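# Flip the tile face-down on the mat using the trowel

## Task

Turn the tile over so that it ends up face-down on the mat, working it with the finishing trowel. The trowel may touch the tile at any moment, but the robot's own hands and arms may touch it only while it is lying flat or tilted just slightly. The tile must not be thrown or tossed.

## Robot and tools

ROBOT. Two arms, left_arm and right_arm, each ending in a five-fingered hand. right_arm has a right hand; left_arm has a left hand, its mirror image. Calibrated bases: left_arm near (-0.014, +0.362, +0.014) m, right_arm near (+0.038, -0.369, +0.011) m, both almost unrotated. A two-camera stand is fixed to the floor behind the arms. Loose objects may occasionally get a brief push from outside.

FRAME. Everything uses the scene frame: origin at table-top height, halfway between the nominal bases; +x points out over the table, +y toward left_arm, +z up. Image left/right does not match arm names.

HAND POINT. Each arm is steered by a point 0.15 m out from the wrist face along the fingers and 0.05 m in front of the palm. Its +z runs along straight fingers, +y out of the palm, +x across the palm away from the thumb on the right hand (toward the thumb on the left hand). Straight fingers reach 0.06-0.07 m past the point and sit 0.06 m behind it (-y). A wrist bracket on the little-finger side sticks out and can collide with things.

ROW LAYOUT. Every row is one flat list of 28 numbers, each in [-1, 1], covering both arms even if one is idle: left_arm first (14 numbers), then right_arm (14). Per arm: dx, dy, dz, rx, ry, rz, then little, ring, middle, index, thumb_bend, thumb_turn, force_limit, speed. The same motor order is used in hand_measured, hand_stopped_by and hand_load_n.

POSE NUMBERS are offsets, not poses: they are measured from that arm's Hand target as it stood when the action or move began, along scene axes. 1.0 equals 0.6 m for dx, dy, dz and 180 degrees for rotation; rx, ry, rz form one rotation vector, turning about the Hand target's position. All rows of one action (or one move's target list) count from the same starting Hand target, not from the previous row, but a new action or call starts afresh, so repeating an offset moves further. Six zeros re-command the current Hand target. The controller limits commanded orientation to 40 degrees from the measured one each step.

HAND NUMBERS are absolute targets. Fingers and thumb_bend: -1 straight, +1 curled. thumb_turn: -1 beside the palm, +1 opposite the fingers. force_limit: -1 to +1 maps to about 0 to 10 N at the fingertip (15 N for the two thumb motors). speed: -1 nearly stopped, rising linearly to full at +0.48 and above (full travel 0.49 s). There is no 'leave unchanged' value: resend the eight hand numbers last carried out for that hand; if none yet, send its hand_measured plus hand_force_limit and hand_speed. With the thumb turned in front, the hand can grasp things 0.035-0.065 m thick, or a handle down to about 0.025 m (useful for the trowel). For a soft grip close at speed -0.94 or lower. To squeeze harder, raise force_limit and send a more-closed target than hand_measured; to loosen, send a more open one.

TOOLS.
execute_actions(actions, cameras): actions is a list of actions; each action is a list of up to 15 rows, one row per 1/30 s step; a short action repeats its last row to fill 15 steps. An empty list returns state plus all camera images.
move(target, speed, blend, blocking, cameras): target is one 28-number row or a list of up to 15 rows, all offsets from the same starting Hand targets. speed is the path top speed in m/s, 0.002 to 4.3 (default 0.25; turning up to twice that in rad/s), one value or one per target. blend in metres rounds corners in a list; 0 stops at each. Paths run straight, end together, last at most 10 s, and ignore obstacles and the other arm. Avoid paths passing close to an arm's own base; go around it. Faster moves lag, stray and hit harder; targets set beyond a contact press harder. blocking=false returns early while the move continues.
wait(seconds): 0 to 10, arms hold their last command.
stop(): brakes a running move.
zoom_image(camera, region): region [x0, y0, x1, y1] in pixels of that camera's latest image, at most 504 by 504.
show_instructions(): shows the reference images.
finished_scene(scene): ends the scene permanently.
Cameras: cam_head_left, cam_head_right, cam_high, cam_left_wrist, cam_right_wrist, each 896x504.

RESULTS. end_effector_position (m) and end_effector_quat_wxyz in the scene frame; Hand target is the last commanded pose after clipping and is the base for the next offsets. Hand points often rest 1-3 cm (up to 5 cm) short, mostly low, from friction and weight, without any contact; the next command asks again, and you can add the missing distance. hand_stopped_by reads moving, target, force, stalled or fault; hand_load_n is positive when something pushes a finger open and drops near 0 when a grip is lost. A move adds a 'move:' line: done, off_target, moving, held or fault, plus limits=paced (pose clipped) or limits=held (steps withheld). Joint torques include the arm's own weight. MOTOR HOT appears at 85 C; at 100 C that arm goes limp for 30-60 s, so avoid long stretched reaches, heavy holds and pushing against unreachable poses.

AVOID. Letting the tile or anything fall off the table or leaving it there; throwing the tile; touching the tile with the hand while it is steeply tilted; hard impacts on fixed or heavy things; arms touching or pressing each other (a hand must not close on the other hand); large finger loads from pushes, twists or swinging a load fast; releasing objects while they move.

Each tool is called after "Emit:" by a JSON object that holds its "fn" and its "kwargs".

Reference images:

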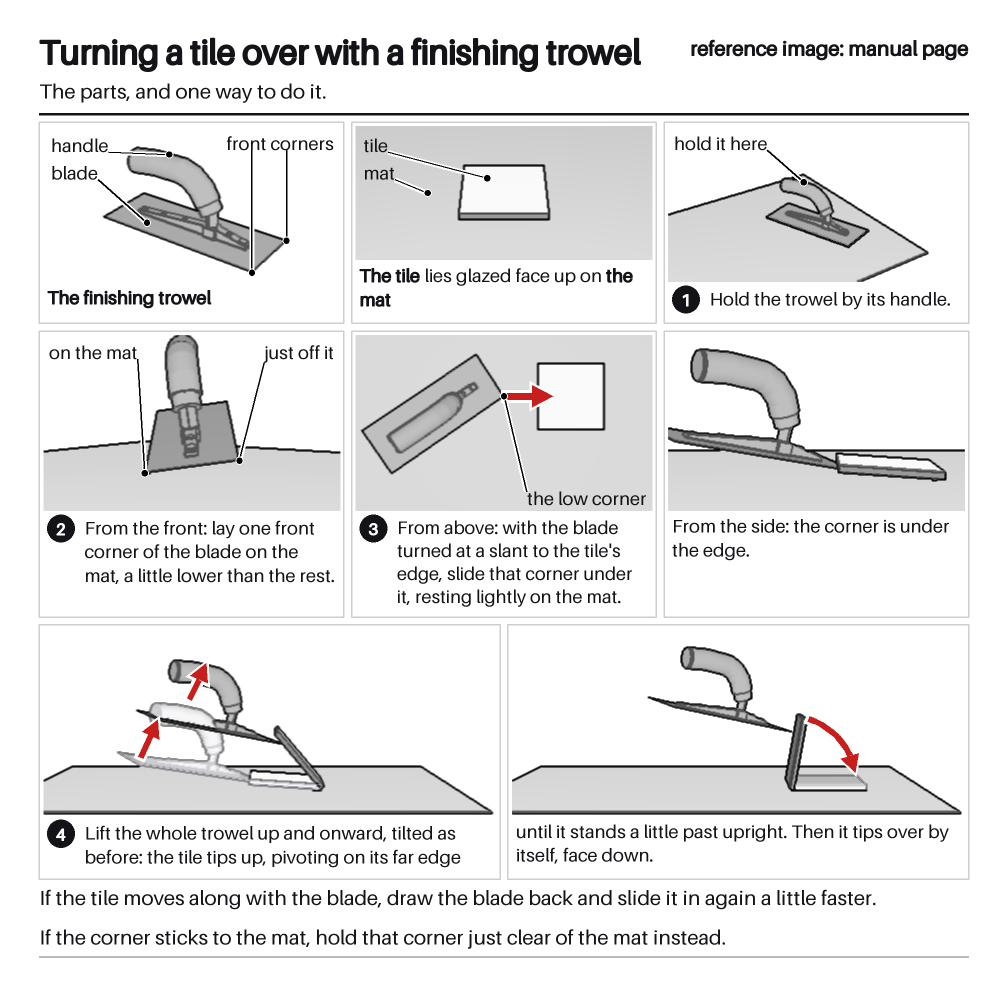

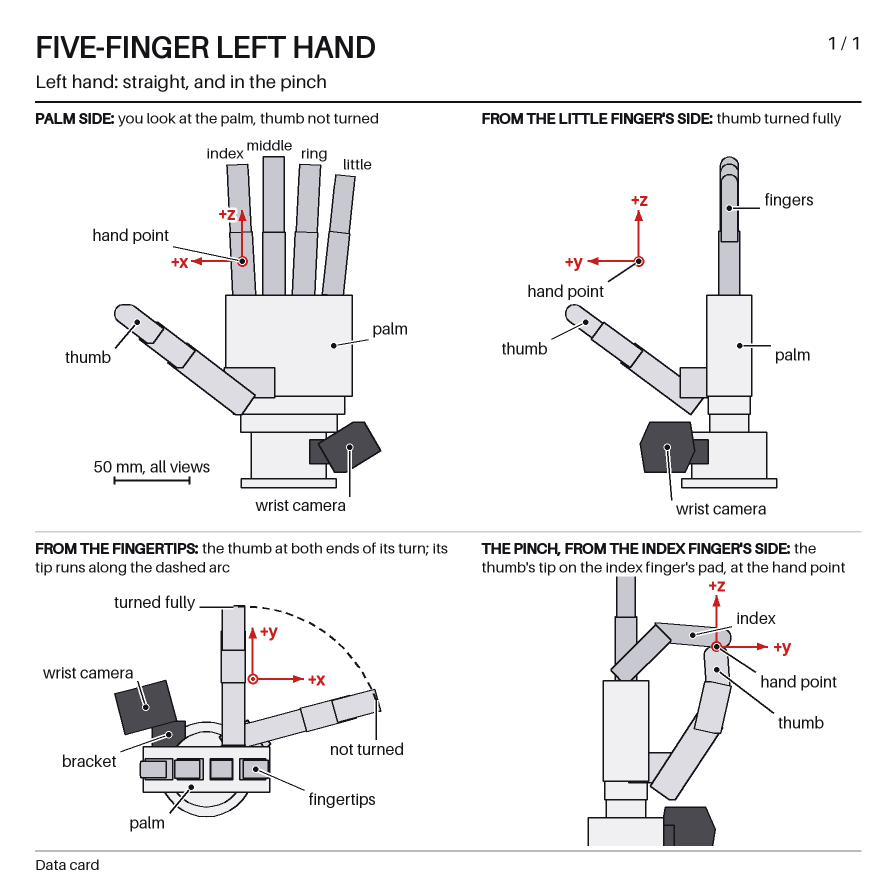

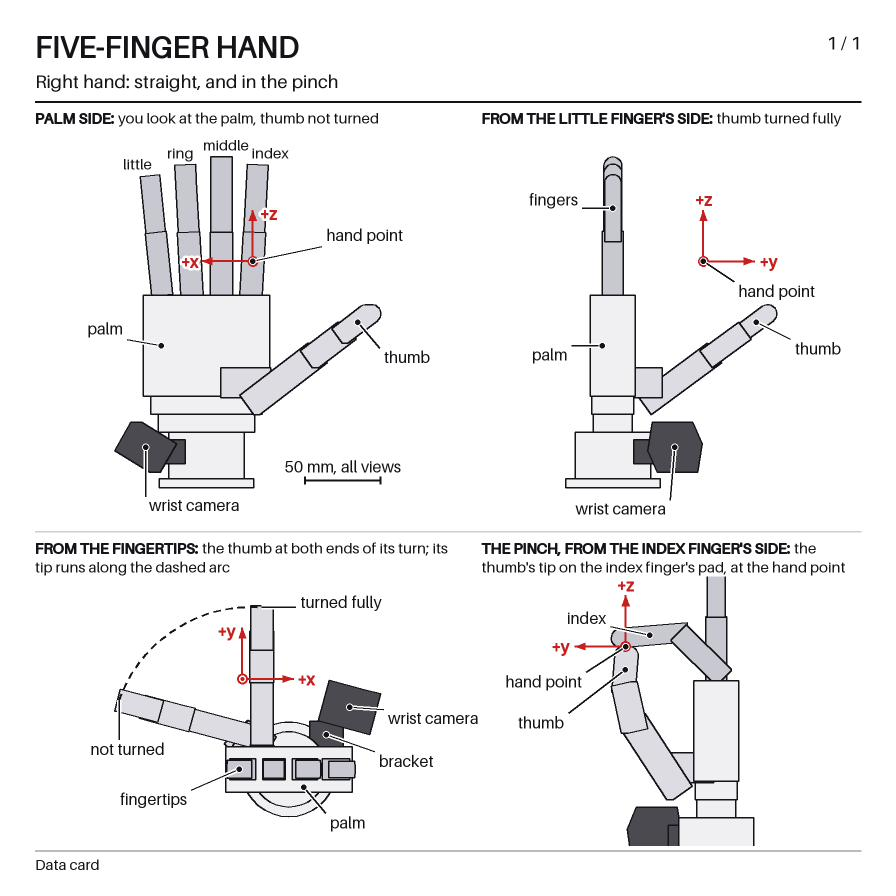

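## Session

Emit:
{"fn": "execute_actions", "kwargs": {"actions": []}}

Scene clock: 0.00 s.
left_arm: end_effector_position=(+0.5689, +0.2374, +0.2919) hand_measured=(-1.000, -1.000, -1.000, -1.000, -1.000, -1.000) hand_load_n=(+0.0, +0.0, +0.0, +0.0, +0.0, +0.0) hand_stopped_by=(target, target, target, target, target, target) hand_force_limit=0.00 hand_speed=-0.80 end_effector_quat_wxyz=(+0.134, -0.282, +0.949, +0.037) | right_arm: end_effector_position=(+0.3251, -0.0520, +0.1673) hand_measured=(-1.000, -1.000, -1.000, -1.000, -1.000, -1.000) hand_load_n=(+0.0, +0.0, +0.0, +0.5, +0.0, +0.0) hand_stopped_by=(target, target, target, target, target, target) hand_force_limit=0.00 hand_speed=-0.80 end_effector_quat_wxyz=(+0.147, +0.792, +0.107, +0.584)
Joint positions: left_arm=[-0.292 2 2.263 -1.649 -0.211 0.71] | right_arm=[1.265 1.545 0.9 -0.437 1.253 -0.891]
Joint velocities: within noise
Joint torques (N m): no reading
Motor temperatures (°C): left_arm=[17 23 23 20 25 18] | right_arm=[22 18 20 27 22 19]
Heat: left arm: hottest wrist yaw 25 °C; right arm: hottest wrist pitch 27 °C.
Hand target: left_arm +0.5725, +0.2363, +0.3039; +0.148, -0.283, +0.947, +0.028 | right_arm +0.3274, -0.0439, +0.1771; +0.135, +0.791, +0.097, +0.589

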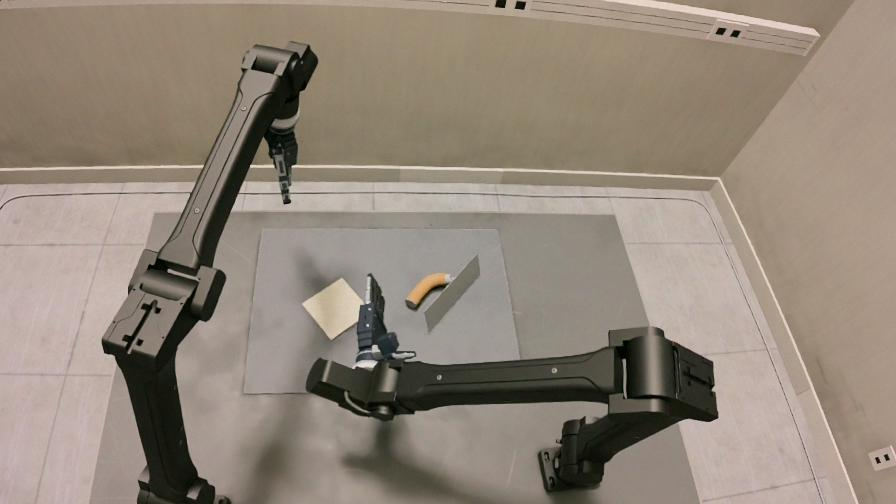

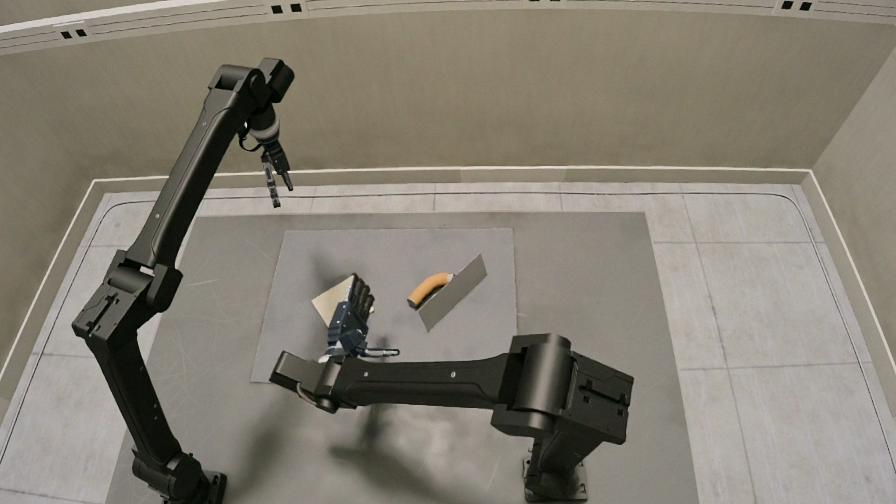

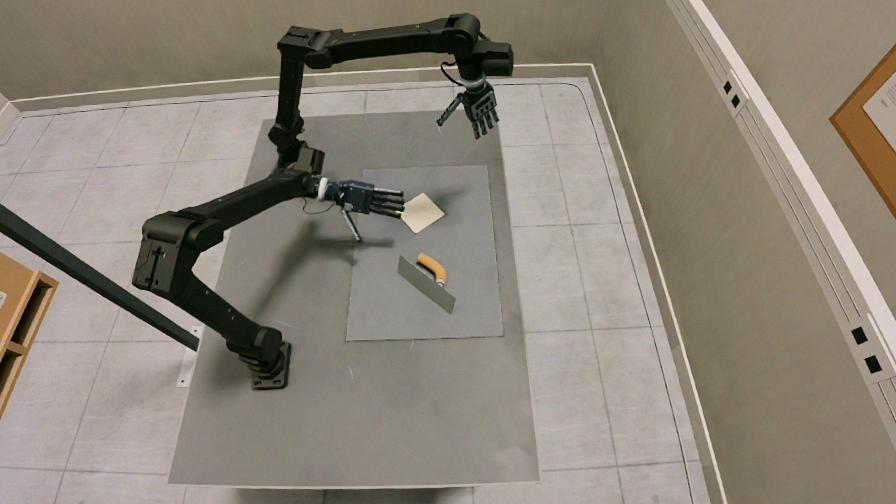

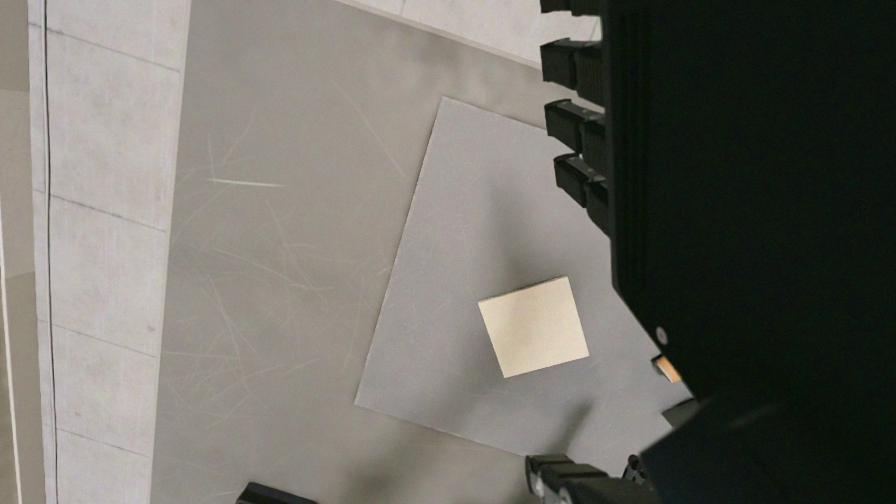

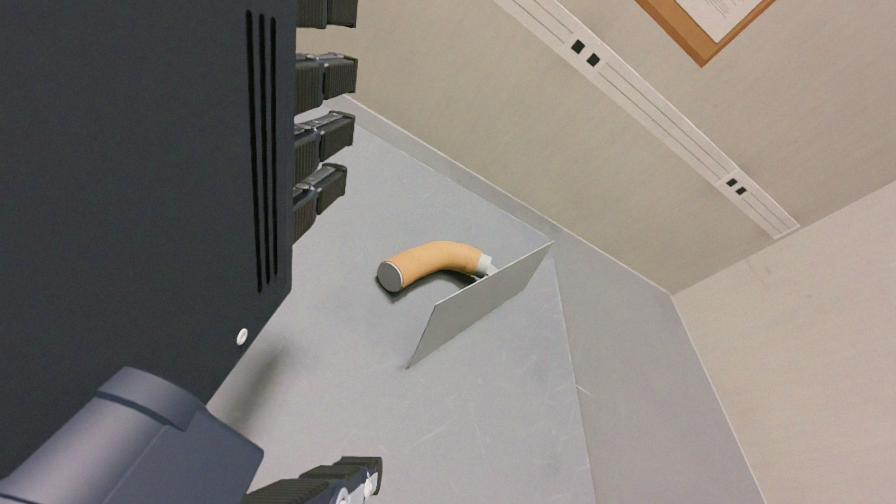

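Emit:
{"fn": "zoom_image", "kwargs": {"camera": "cam_high", "region": [340, 160, 520, 350]}}

Emit:
{"fn": "zoom_image", "kwargs": {"camera": "cam_head_left", "region": [280, 220, 540, 400]}}

Emit:
{"fn": "zoom_image", "kwargs": {"camera": "cam_right_wrist", "region": [340, 190, 640, 400]}}

Scaled by 2.653 from the camera's 896x504 image, which has a finer 1280x720 frame.

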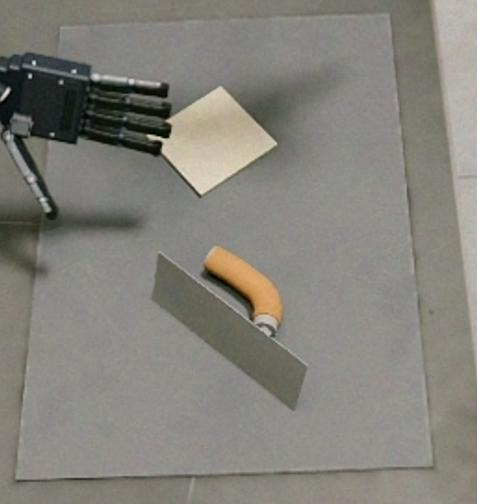

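Scaled by 1.938 from the camera's 896x504 image, which has a finer 1280x720 frame.

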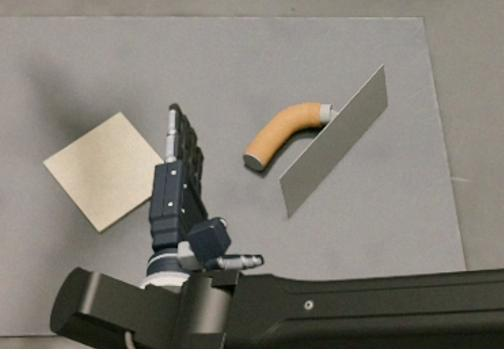

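Scaled by 1.680 from the camera's 896x504 image, which has a finer 1280x720 frame.

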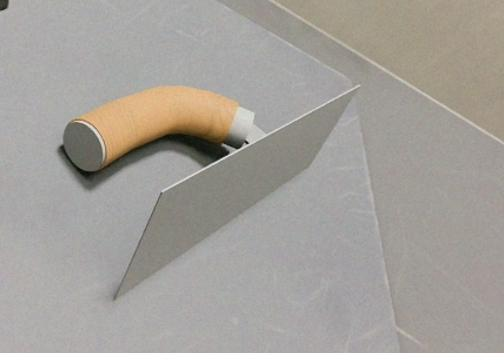

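Emit:
{"fn": "move", "kwargs": {"target": [[0,0,0,0,0,0,-1,-1,-1,-1,-1,-1,0,-0.8, 0,0,0.1667,0,0,0,-1,-1,-1,-1,-1,-1,0,-0.8],[0,0,0,0,0,0,-1,-1,-1,-1,-1,-1,0,-0.8, 0.1667,-0.8667,0.1667,0,0,-0.4167,-1,-1,-1,-1,-1,-1,0,-0.8]], "blend": 0.05, "speed": 0.25, "cameras": ["all"]}}

Scene clock: 170.77 s.
left_arm: end_effector_position=(+0.5689, +0.2374, +0.2919) hand_measured=(-1.000, -1.000, -1.000, -1.000, -1.000, -1.000) hand_load_n=(+0.0, +0.0, +0.0, +0.0, +0.0, +0.0) hand_stopped_by=(target, target, target, target, target, target) hand_force_limit=0.00 hand_speed=-0.80 end_effector_quat_wxyz=(+0.134, -0.282, +0.949, +0.037) | right_arm: end_effector_position=(+0.4102, -0.5613, +0.2598) hand_measured=(-1.000, -1.000, -1.000, -1.000, -1.000, -1.000) hand_load_n=(+0.0, +0.0, +0.0, +0.0, +0.0, +0.0) hand_stopped_by=(target, target, target, target, target, target) hand_force_limit=0.00 hand_speed=-0.80 end_effector_quat_wxyz=(+0.476, +0.697, -0.391, +0.366)
Joint positions: left_arm=[-0.292 2 2.263 -1.649 -0.211 0.71] | right_arm=[-0.036 1.402 1.023 -0.741 1.257 -0.875]
Joint torques (N m): left_arm=[1.14 -22.07 8.64 0.42 -0.16 0.14] | right_arm=[0.5 -10.17 11.93 1.01 0.75 -0.12]
Motor temperatures (°C): left_arm=[17 26 28 19 21 17] | right_arm=[21 20 26 25 21 18]
Heat: left arm: hottest elbow 28 °C; right arm: hottest elbow 26 °C.
Hand target: left_arm +0.5725, +0.2363, +0.3039; +0.148, -0.283, +0.947, +0.028 | right_arm +0.4273, -0.5640, +0.2770; +0.466, +0.686, -0.405, +0.385
Off the commanded pose: left_arm 0.013 m, 2 deg | right_arm 0.024 m, 3 deg.
move: off_target (left_arm, right_arm)
camera_calibration:
cam_right_wrist: T_world_to_cam=[[-0.761287, -0.305143, 0.572128, -0.00356725], [-0.627766, 0.567751, -0.532512, 0.718716], [-0.162334, -0.764556, -0.62378, -0.0865224], [0, 0, 0, 1]] pos_world=[0.434424, -0.475292, 0.330795]

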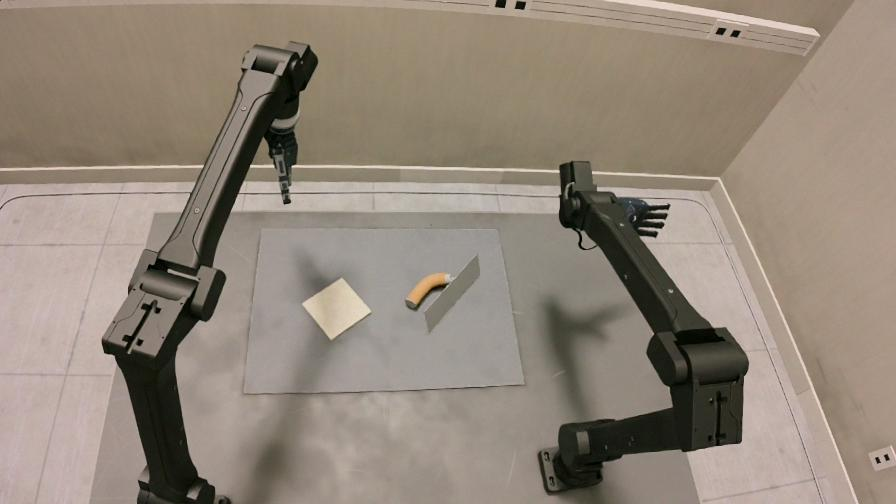

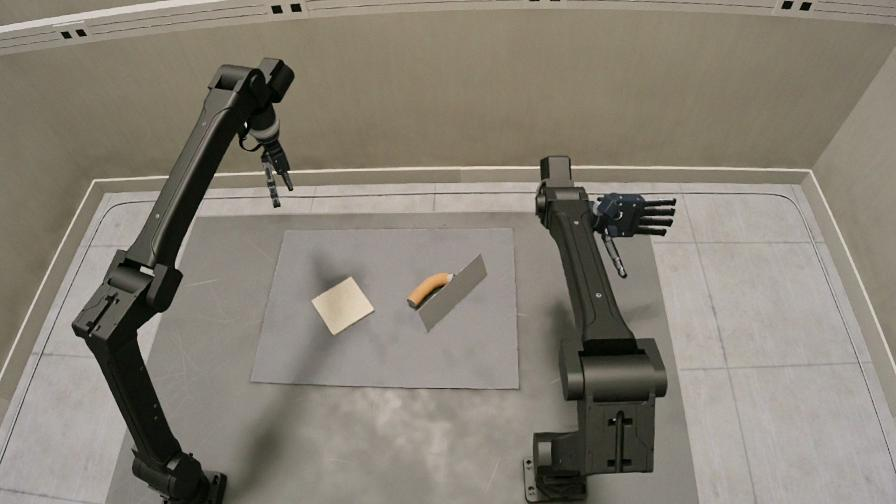

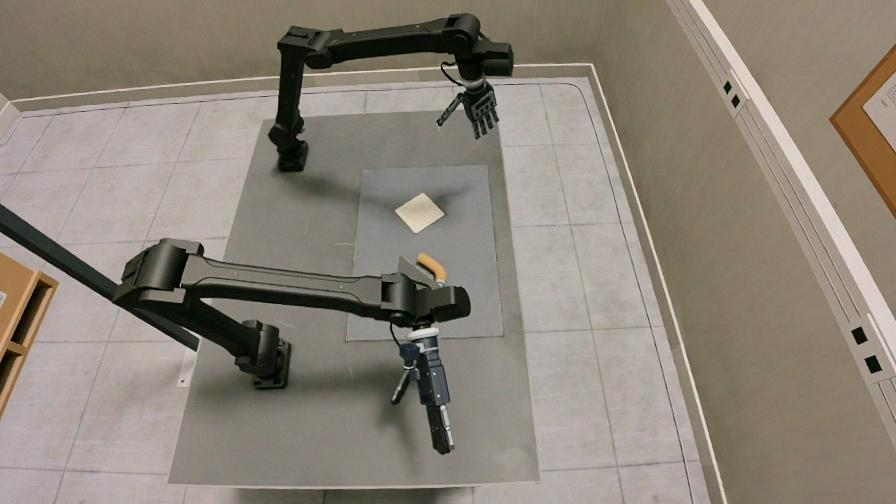

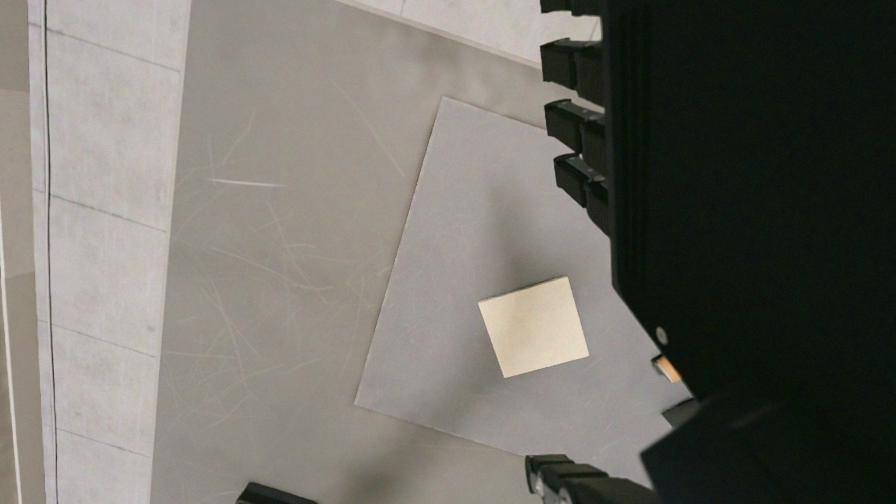

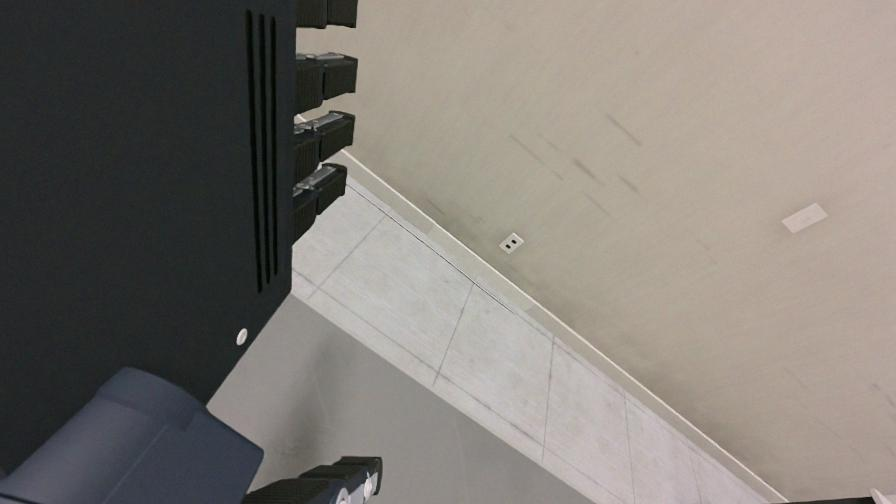

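Emit:
{"fn": "zoom_image", "kwargs": {"camera": "cam_head_left", "region": [390, 240, 500, 350]}}

Emit:
{"fn": "zoom_image", "kwargs": {"camera": "cam_head_right", "region": [390, 240, 500, 350]}}

Emit:
{"fn": "zoom_image", "kwargs": {"camera": "cam_high", "region": [380, 180, 480, 330]}}

Scaled by 4.582 from the camera's 896x504 image, which has a finer 1280x720 frame.

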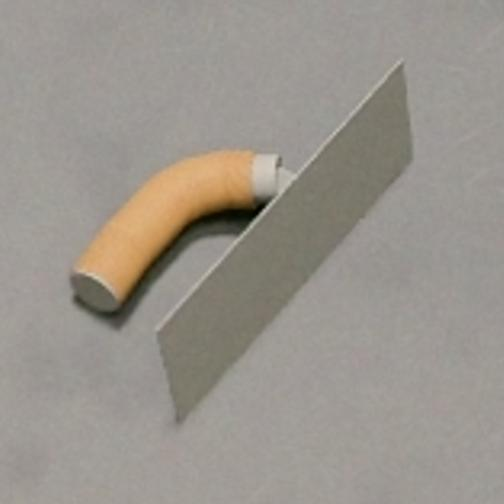

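Scaled by 4.582 from the camera's 896x504 image, which has a finer 1280x720 frame.

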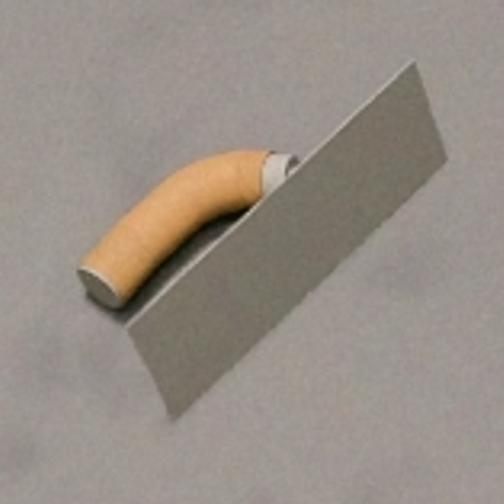

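Scaled by 3.360 from the camera's 896x504 image, which has a finer 1280x720 frame.

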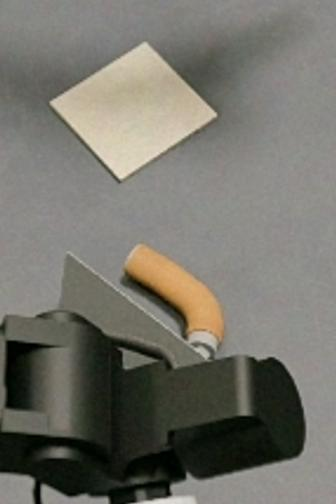

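Emit:
{"fn": "move", "kwargs": {"target": [[-0.2,-0.5382,-0.14,-0.3416,0.121,-0.427,-0.2,-0.2,-0.2,-0.2,-0.8,1,0,0, -0.324,-0.293,0,0,0,-0.194,-1,-1,-1,-1,-1,-1,0,-0.8]], "speed": 0.25, "cameras": ["all"]}}

Scene clock: 232.53 s.
left_arm: end_effector_position=(+0.4448, -0.0755, +0.2092) hand_measured=(-0.200, -0.200, -0.200, -0.200, -0.800, +1.000) hand_load_n=(+0.0, +0.0, +0.0, +0.0, +0.0, +0.0) hand_stopped_by=(target, target, target, target, target, target) hand_force_limit=0.00 hand_speed=0.00 end_effector_quat_wxyz=(-0.142, +0.273, +0.826, -0.472) | right_arm: end_effector_position=(+0.2309, -0.7346, +0.2721) hand_measured=(-1.000, -1.000, -1.000, -1.000, -1.000, -1.000) hand_load_n=(+0.0, +0.0, +0.0, +0.0, +0.0, +0.0) hand_stopped_by=(target, target, target, target, target, target) hand_force_limit=0.00 hand_speed=-0.80 end_effector_quat_wxyz=(+0.561, +0.540, -0.587, +0.221)
Joint positions: left_arm=[-0.537 2.138 2.157 -1.693 1.027 1.718] | right_arm=[-0.638 1.366 1.023 -0.755 1.259 -0.862]
Joint torques (N m): left_arm=[0.44 -21.77 11.07 -0.5 0.81 0.19] | right_arm=[0.44 -9.76 8.77 1.01 0.75 -0.1]
Heat: left arm: hottest elbow 29 °C; right arm: hottest elbow 30 °C.
Hand target: left_arm +0.4525, -0.0867, +0.2200; -0.180, +0.312, +0.808, -0.467 | right_arm +0.2330, -0.7398, +0.2769; +0.560, +0.533, -0.592, +0.227
Off the commanded pose: left_arm 0.017 m, 7 deg | right_arm 0.007 m, 1 deg.
joint sent to its limit (left arm) — joint 4 (wrist pitch), lower limit. The joint targets are off in orientation, not in position.
move: off_target (left_arm)
camera_calibration:
cam_left_wrist: T_world_to_cam=[[-0.517526, -0.211749, 0.829053, 0.0405861], [-0.348793, 0.936951, 0.0215781, 0.224339], [-0.781351, -0.278001, -0.558754, 0.554232], [0, 0, 0, 1]] pos_world=[0.532302, -0.047524, 0.27119]
cam_right_wrist: T_world_to_cam=[[-0.815463, 0.194445, 0.54517, 0.186728], [-0.176341, 0.813645, -0.553972, 0.793344], [-0.551292, -0.54788, -0.629209, 0.00997087], [0, 0, 0, 1]] pos_world=[0.297666, -0.676346, 0.343966]

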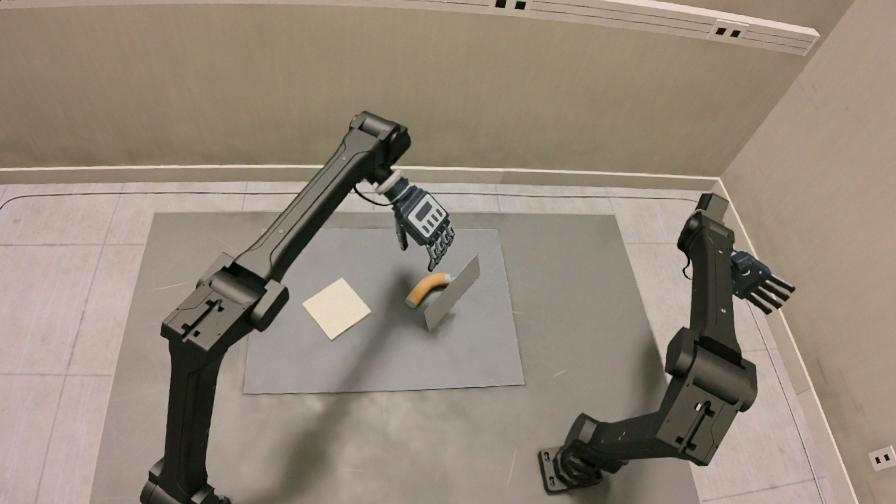

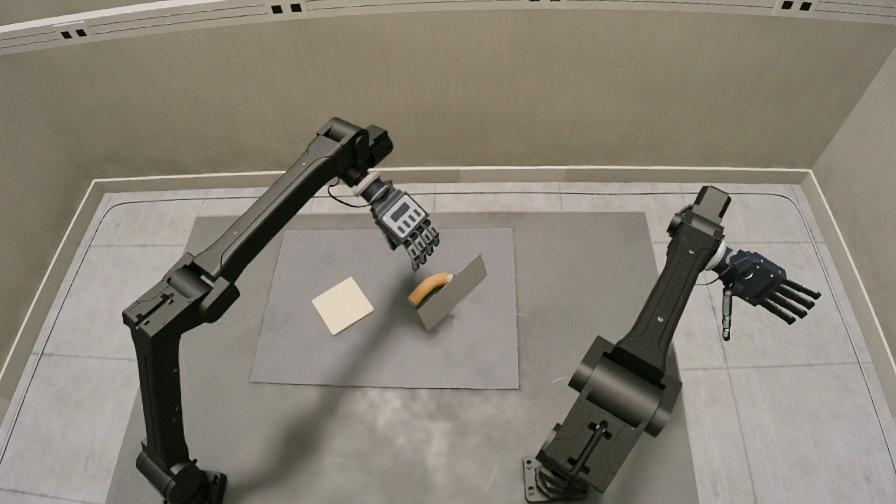

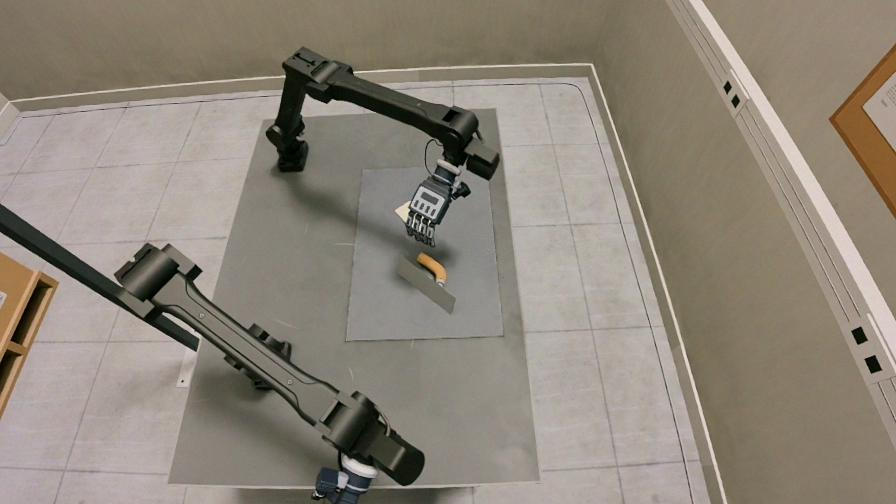

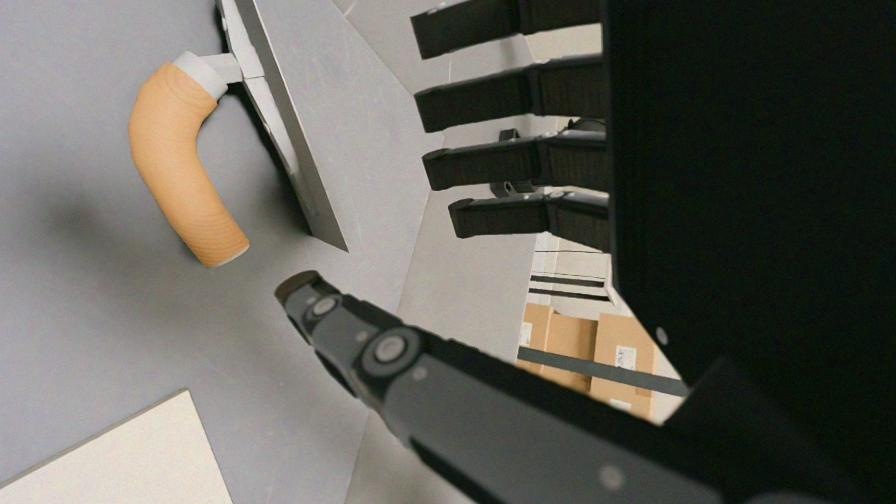

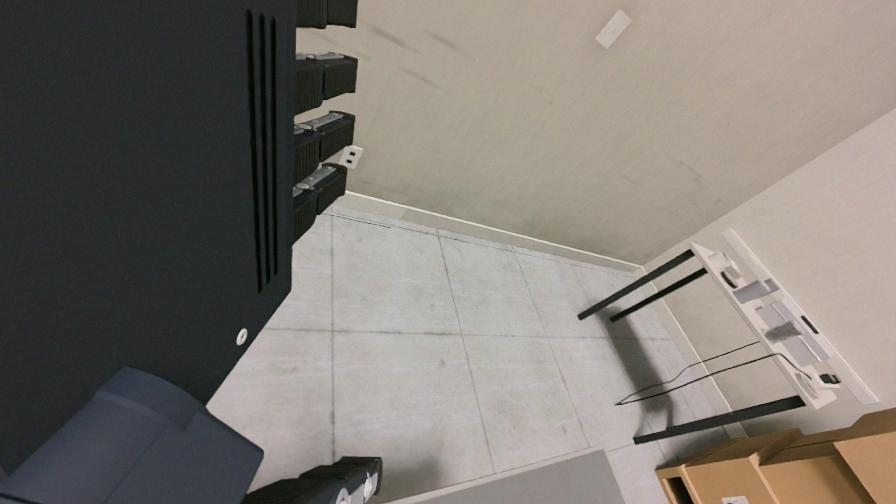

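Emit:
{"fn": "move", "kwargs": {"target": [-0.009,-0.027,-0.15,0,0,0,-0.2,-0.2,-0.2,-0.2,-0.8,1,0,0, 0,0,0,0,0,0,-1,-1,-1,-1,-1,-1,0,-0.8], "speed": 0.15, "cameras": ["cam_left_wrist","cam_high","cam_head_right"]}}

Scene clock: 249.83 s.
left_arm: end_effector_position=(+0.4417, -0.0915, +0.1185) hand_measured=(-0.200, -0.200, -0.200, -0.200, -0.800, +1.000) hand_load_n=(+0.0, +0.0, +0.0, +0.0, +0.0, +0.0) hand_stopped_by=(target, target, target, target, target, target) hand_force_limit=0.00 hand_speed=0.00 end_effector_quat_wxyz=(-0.185, +0.292, +0.815, -0.465) | right_arm: end_effector_position=(+0.2309, -0.7346, +0.2722) hand_measured=(-1.000, -1.000, -1.000, -1.000, -1.000, -1.000) hand_load_n=(+0.0, +0.0, +0.0, +0.0, +0.0, +0.0) hand_stopped_by=(target, target, target, target, target, target) hand_force_limit=0.00 hand_speed=-0.80 end_effector_quat_wxyz=(+0.561, +0.540, -0.587, +0.220)
Joint positions: left_arm=[-0.563 2.284 2.157 -1.693 1.029 1.825] | right_arm=[-0.638 1.366 1.023 -0.755 1.259 -0.863]
Joint torques (N m): left_arm=[0.38 -24.12 10.06 -0.72 0.71 0.21] | right_arm=[0.15 -9.99 8.77 1.01 0.72 -0.08]
Heat: left arm: hottest shoulder 29 °C; right arm: hottest elbow 29 °C.
Hand target: left_arm +0.4472, -0.1027, +0.1300; -0.180, +0.311, +0.808, -0.467 | right_arm +0.2330, -0.7398, +0.2769; +0.560, +0.533, -0.592, +0.227
Off the commanded pose: left_arm 0.017 m, 2 deg | right_arm 0.007 m, 1 deg.
joint sent to its limit (left arm) — joint 4 (wrist pitch), lower limit. The joint targets still meet the commanded pose.
move: off_target (left_arm)
camera_calibration:
cam_left_wrist: T_world_to_cam=[[-0.489359, -0.187876, 0.851604, 0.0978558], [-0.271072, 0.960916, 0.0562247, 0.204028], [-0.828883, -0.203332, -0.521161, 0.520007], [0, 0, 0, 1]] pos_world=[0.534218, -0.0719353, 0.176201]
Images, in order (width x height): cam_head_right 896x504, cam_high 896x504, cam_left_wrist 896x504.

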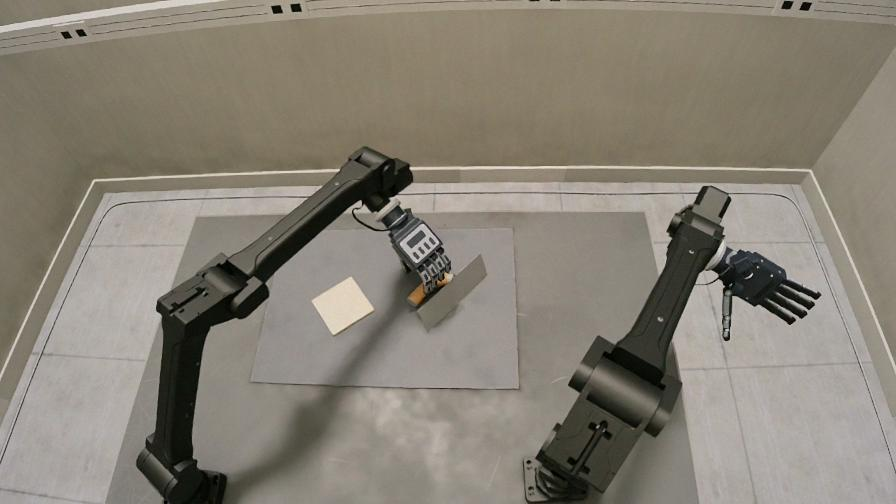

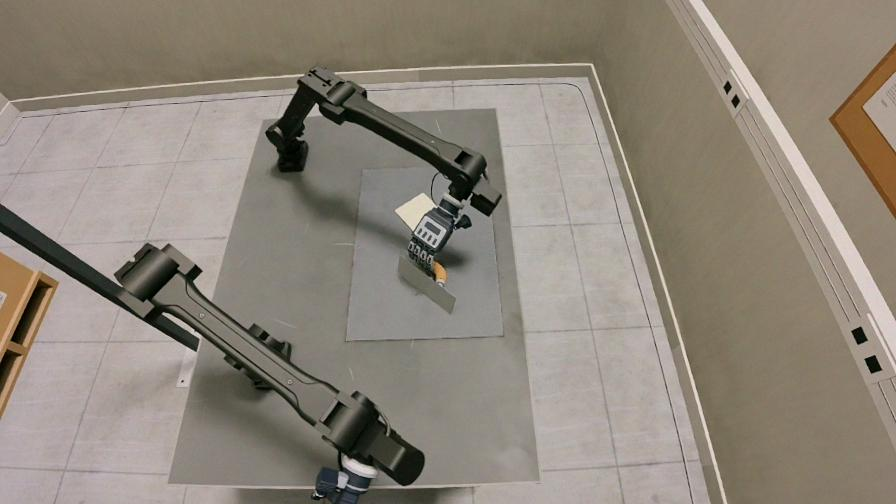

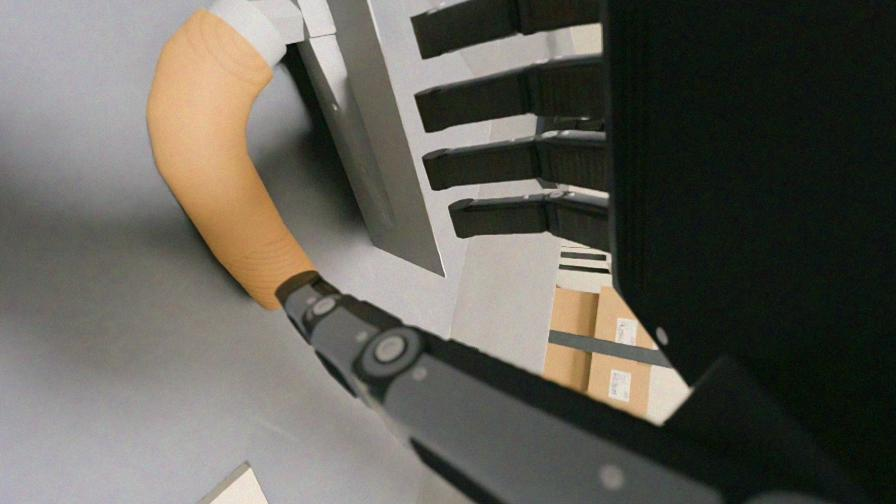

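Emit:
{"fn": "move", "kwargs": {"target": [-0.003,-0.001,-0.09,0,0,0,-0.2,-0.2,-0.2,-0.2,-0.7,1,0,0, 0,0,0,0,0,0,-1,-1,-1,-1,-1,-1,0,-0.8], "speed": 0.1, "cameras": ["cam_left_wrist","cam_high","cam_head_right"]}}

Emit:
{"fn": "zoom_image", "kwargs": {"camera": "cam_high", "region": [380, 190, 500, 330]}}

Emit:
{"fn": "zoom_image", "kwargs": {"camera": "cam_head_right", "region": [360, 190, 510, 350]}}

Scene clock: 277.83 s.
left_arm: end_effector_position=(+0.4521, -0.0981, +0.0893) hand_measured=(-0.200, -0.200, -0.200, -0.200, -0.700, +1.000) hand_load_n=(+0.0, +0.0, +0.0, +0.0, +0.0, +0.0) hand_stopped_by=(target, target, target, target, target, target) hand_force_limit=0.00 hand_speed=0.00 end_effector_quat_wxyz=(-0.171, +0.308, +0.810, -0.469) | right_arm: end_effector_position=(+0.2309, -0.7346, +0.2722) hand_measured=(-1.000, -1.000, -1.000, -1.000, -1.000, -1.000) hand_load_n=(+0.0, +0.0, +0.0, +0.0, +0.0, +0.0) hand_stopped_by=(target, target, target, target, target, target) hand_force_limit=0.00 hand_speed=-0.80 end_effector_quat_wxyz=(+0.561, +0.540, -0.587, +0.220)
Joint positions: left_arm=[-0.563 2.324 2.157 -1.638 1.029 1.854] | right_arm=[-0.638 1.366 1.023 -0.755 1.259 -0.863]
Joint torques (N m): left_arm=[0.21 -23.53 5.91 -0.1 0.73 0.21] | right_arm=[0.21 -10.23 8.8 0.98 0.74 -0.1]
Heat: left arm: hottest elbow 29 °C; right arm: hottest elbow 28 °C.
Hand target: left_arm +0.4454, -0.1033, +0.0760; -0.180, +0.311, +0.808, -0.467 | right_arm +0.2330, -0.7398, +0.2769; +0.560, +0.533, -0.592, +0.227
Off the commanded pose: left_arm 0.016 m, 1 deg | right_arm 0.007 m, 1 deg.
move: off_target (left_arm)
camera_calibration:
cam_left_wrist: T_world_to_cam=[[-0.518688, -0.159499, 0.839954, 0.14356], [-0.258193, 0.965796, 0.0239554, 0.212288], [-0.815045, -0.204445, -0.542129, 0.507714], [0, 0, 0, 1]] pos_world=[0.543085, -0.07833, 0.149577]
Images, in order (width x height): cam_head_right 896x504, cam_high 896x504, cam_left_wrist 896x504.

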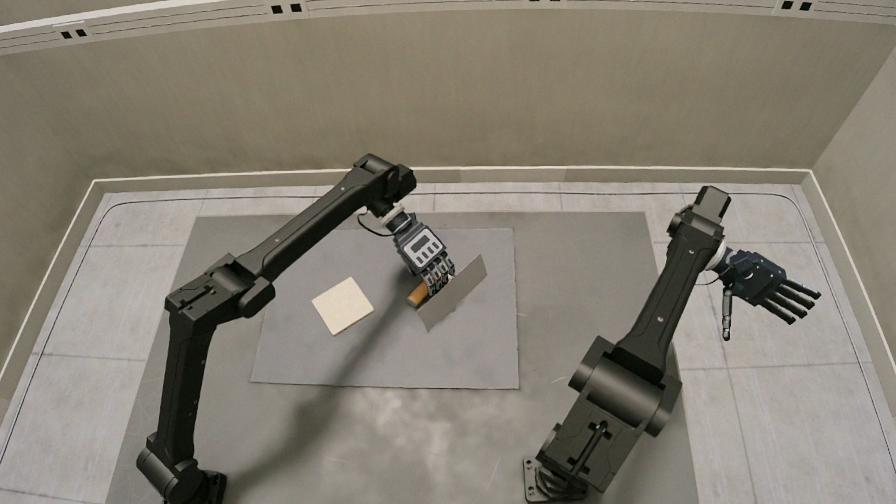

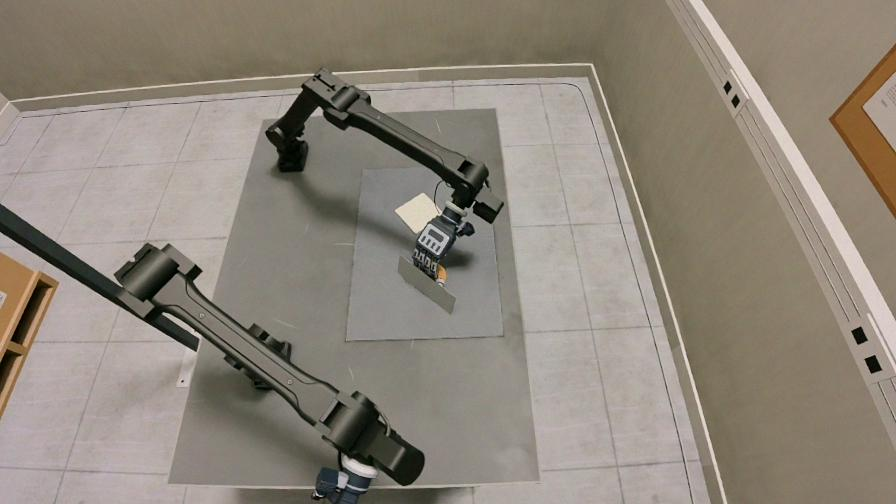

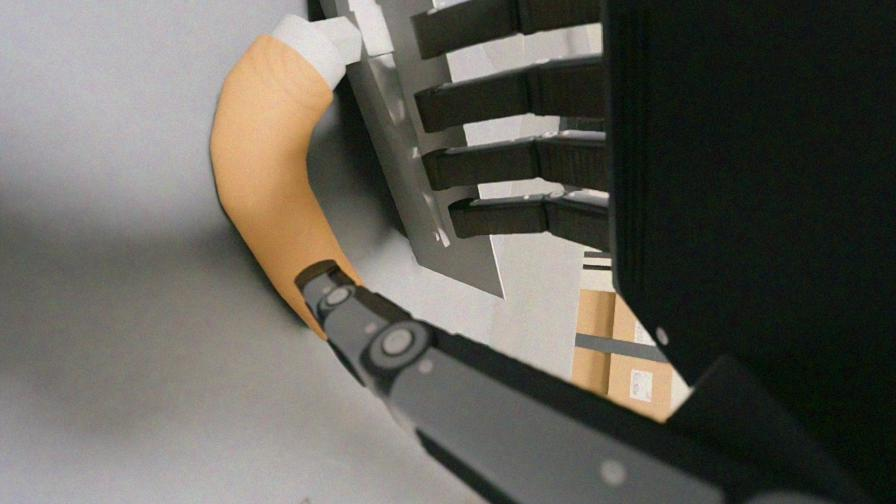

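Scaled by 3.600 from the camera's 896x504 image, which has a finer 1280x720 frame.

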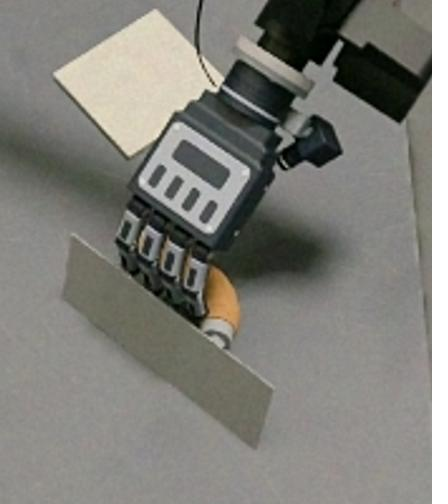

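Scaled by 3.150 from the camera's 896x504 image, which has a finer 1280x720 frame.

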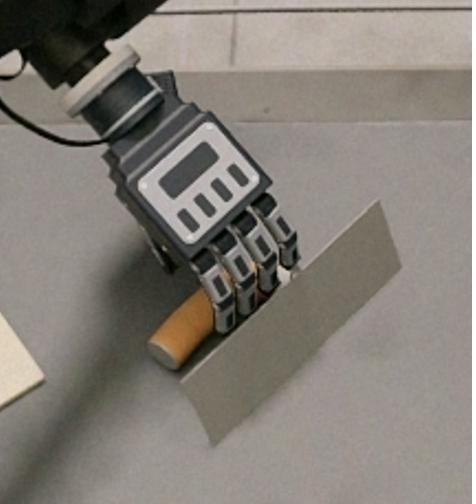

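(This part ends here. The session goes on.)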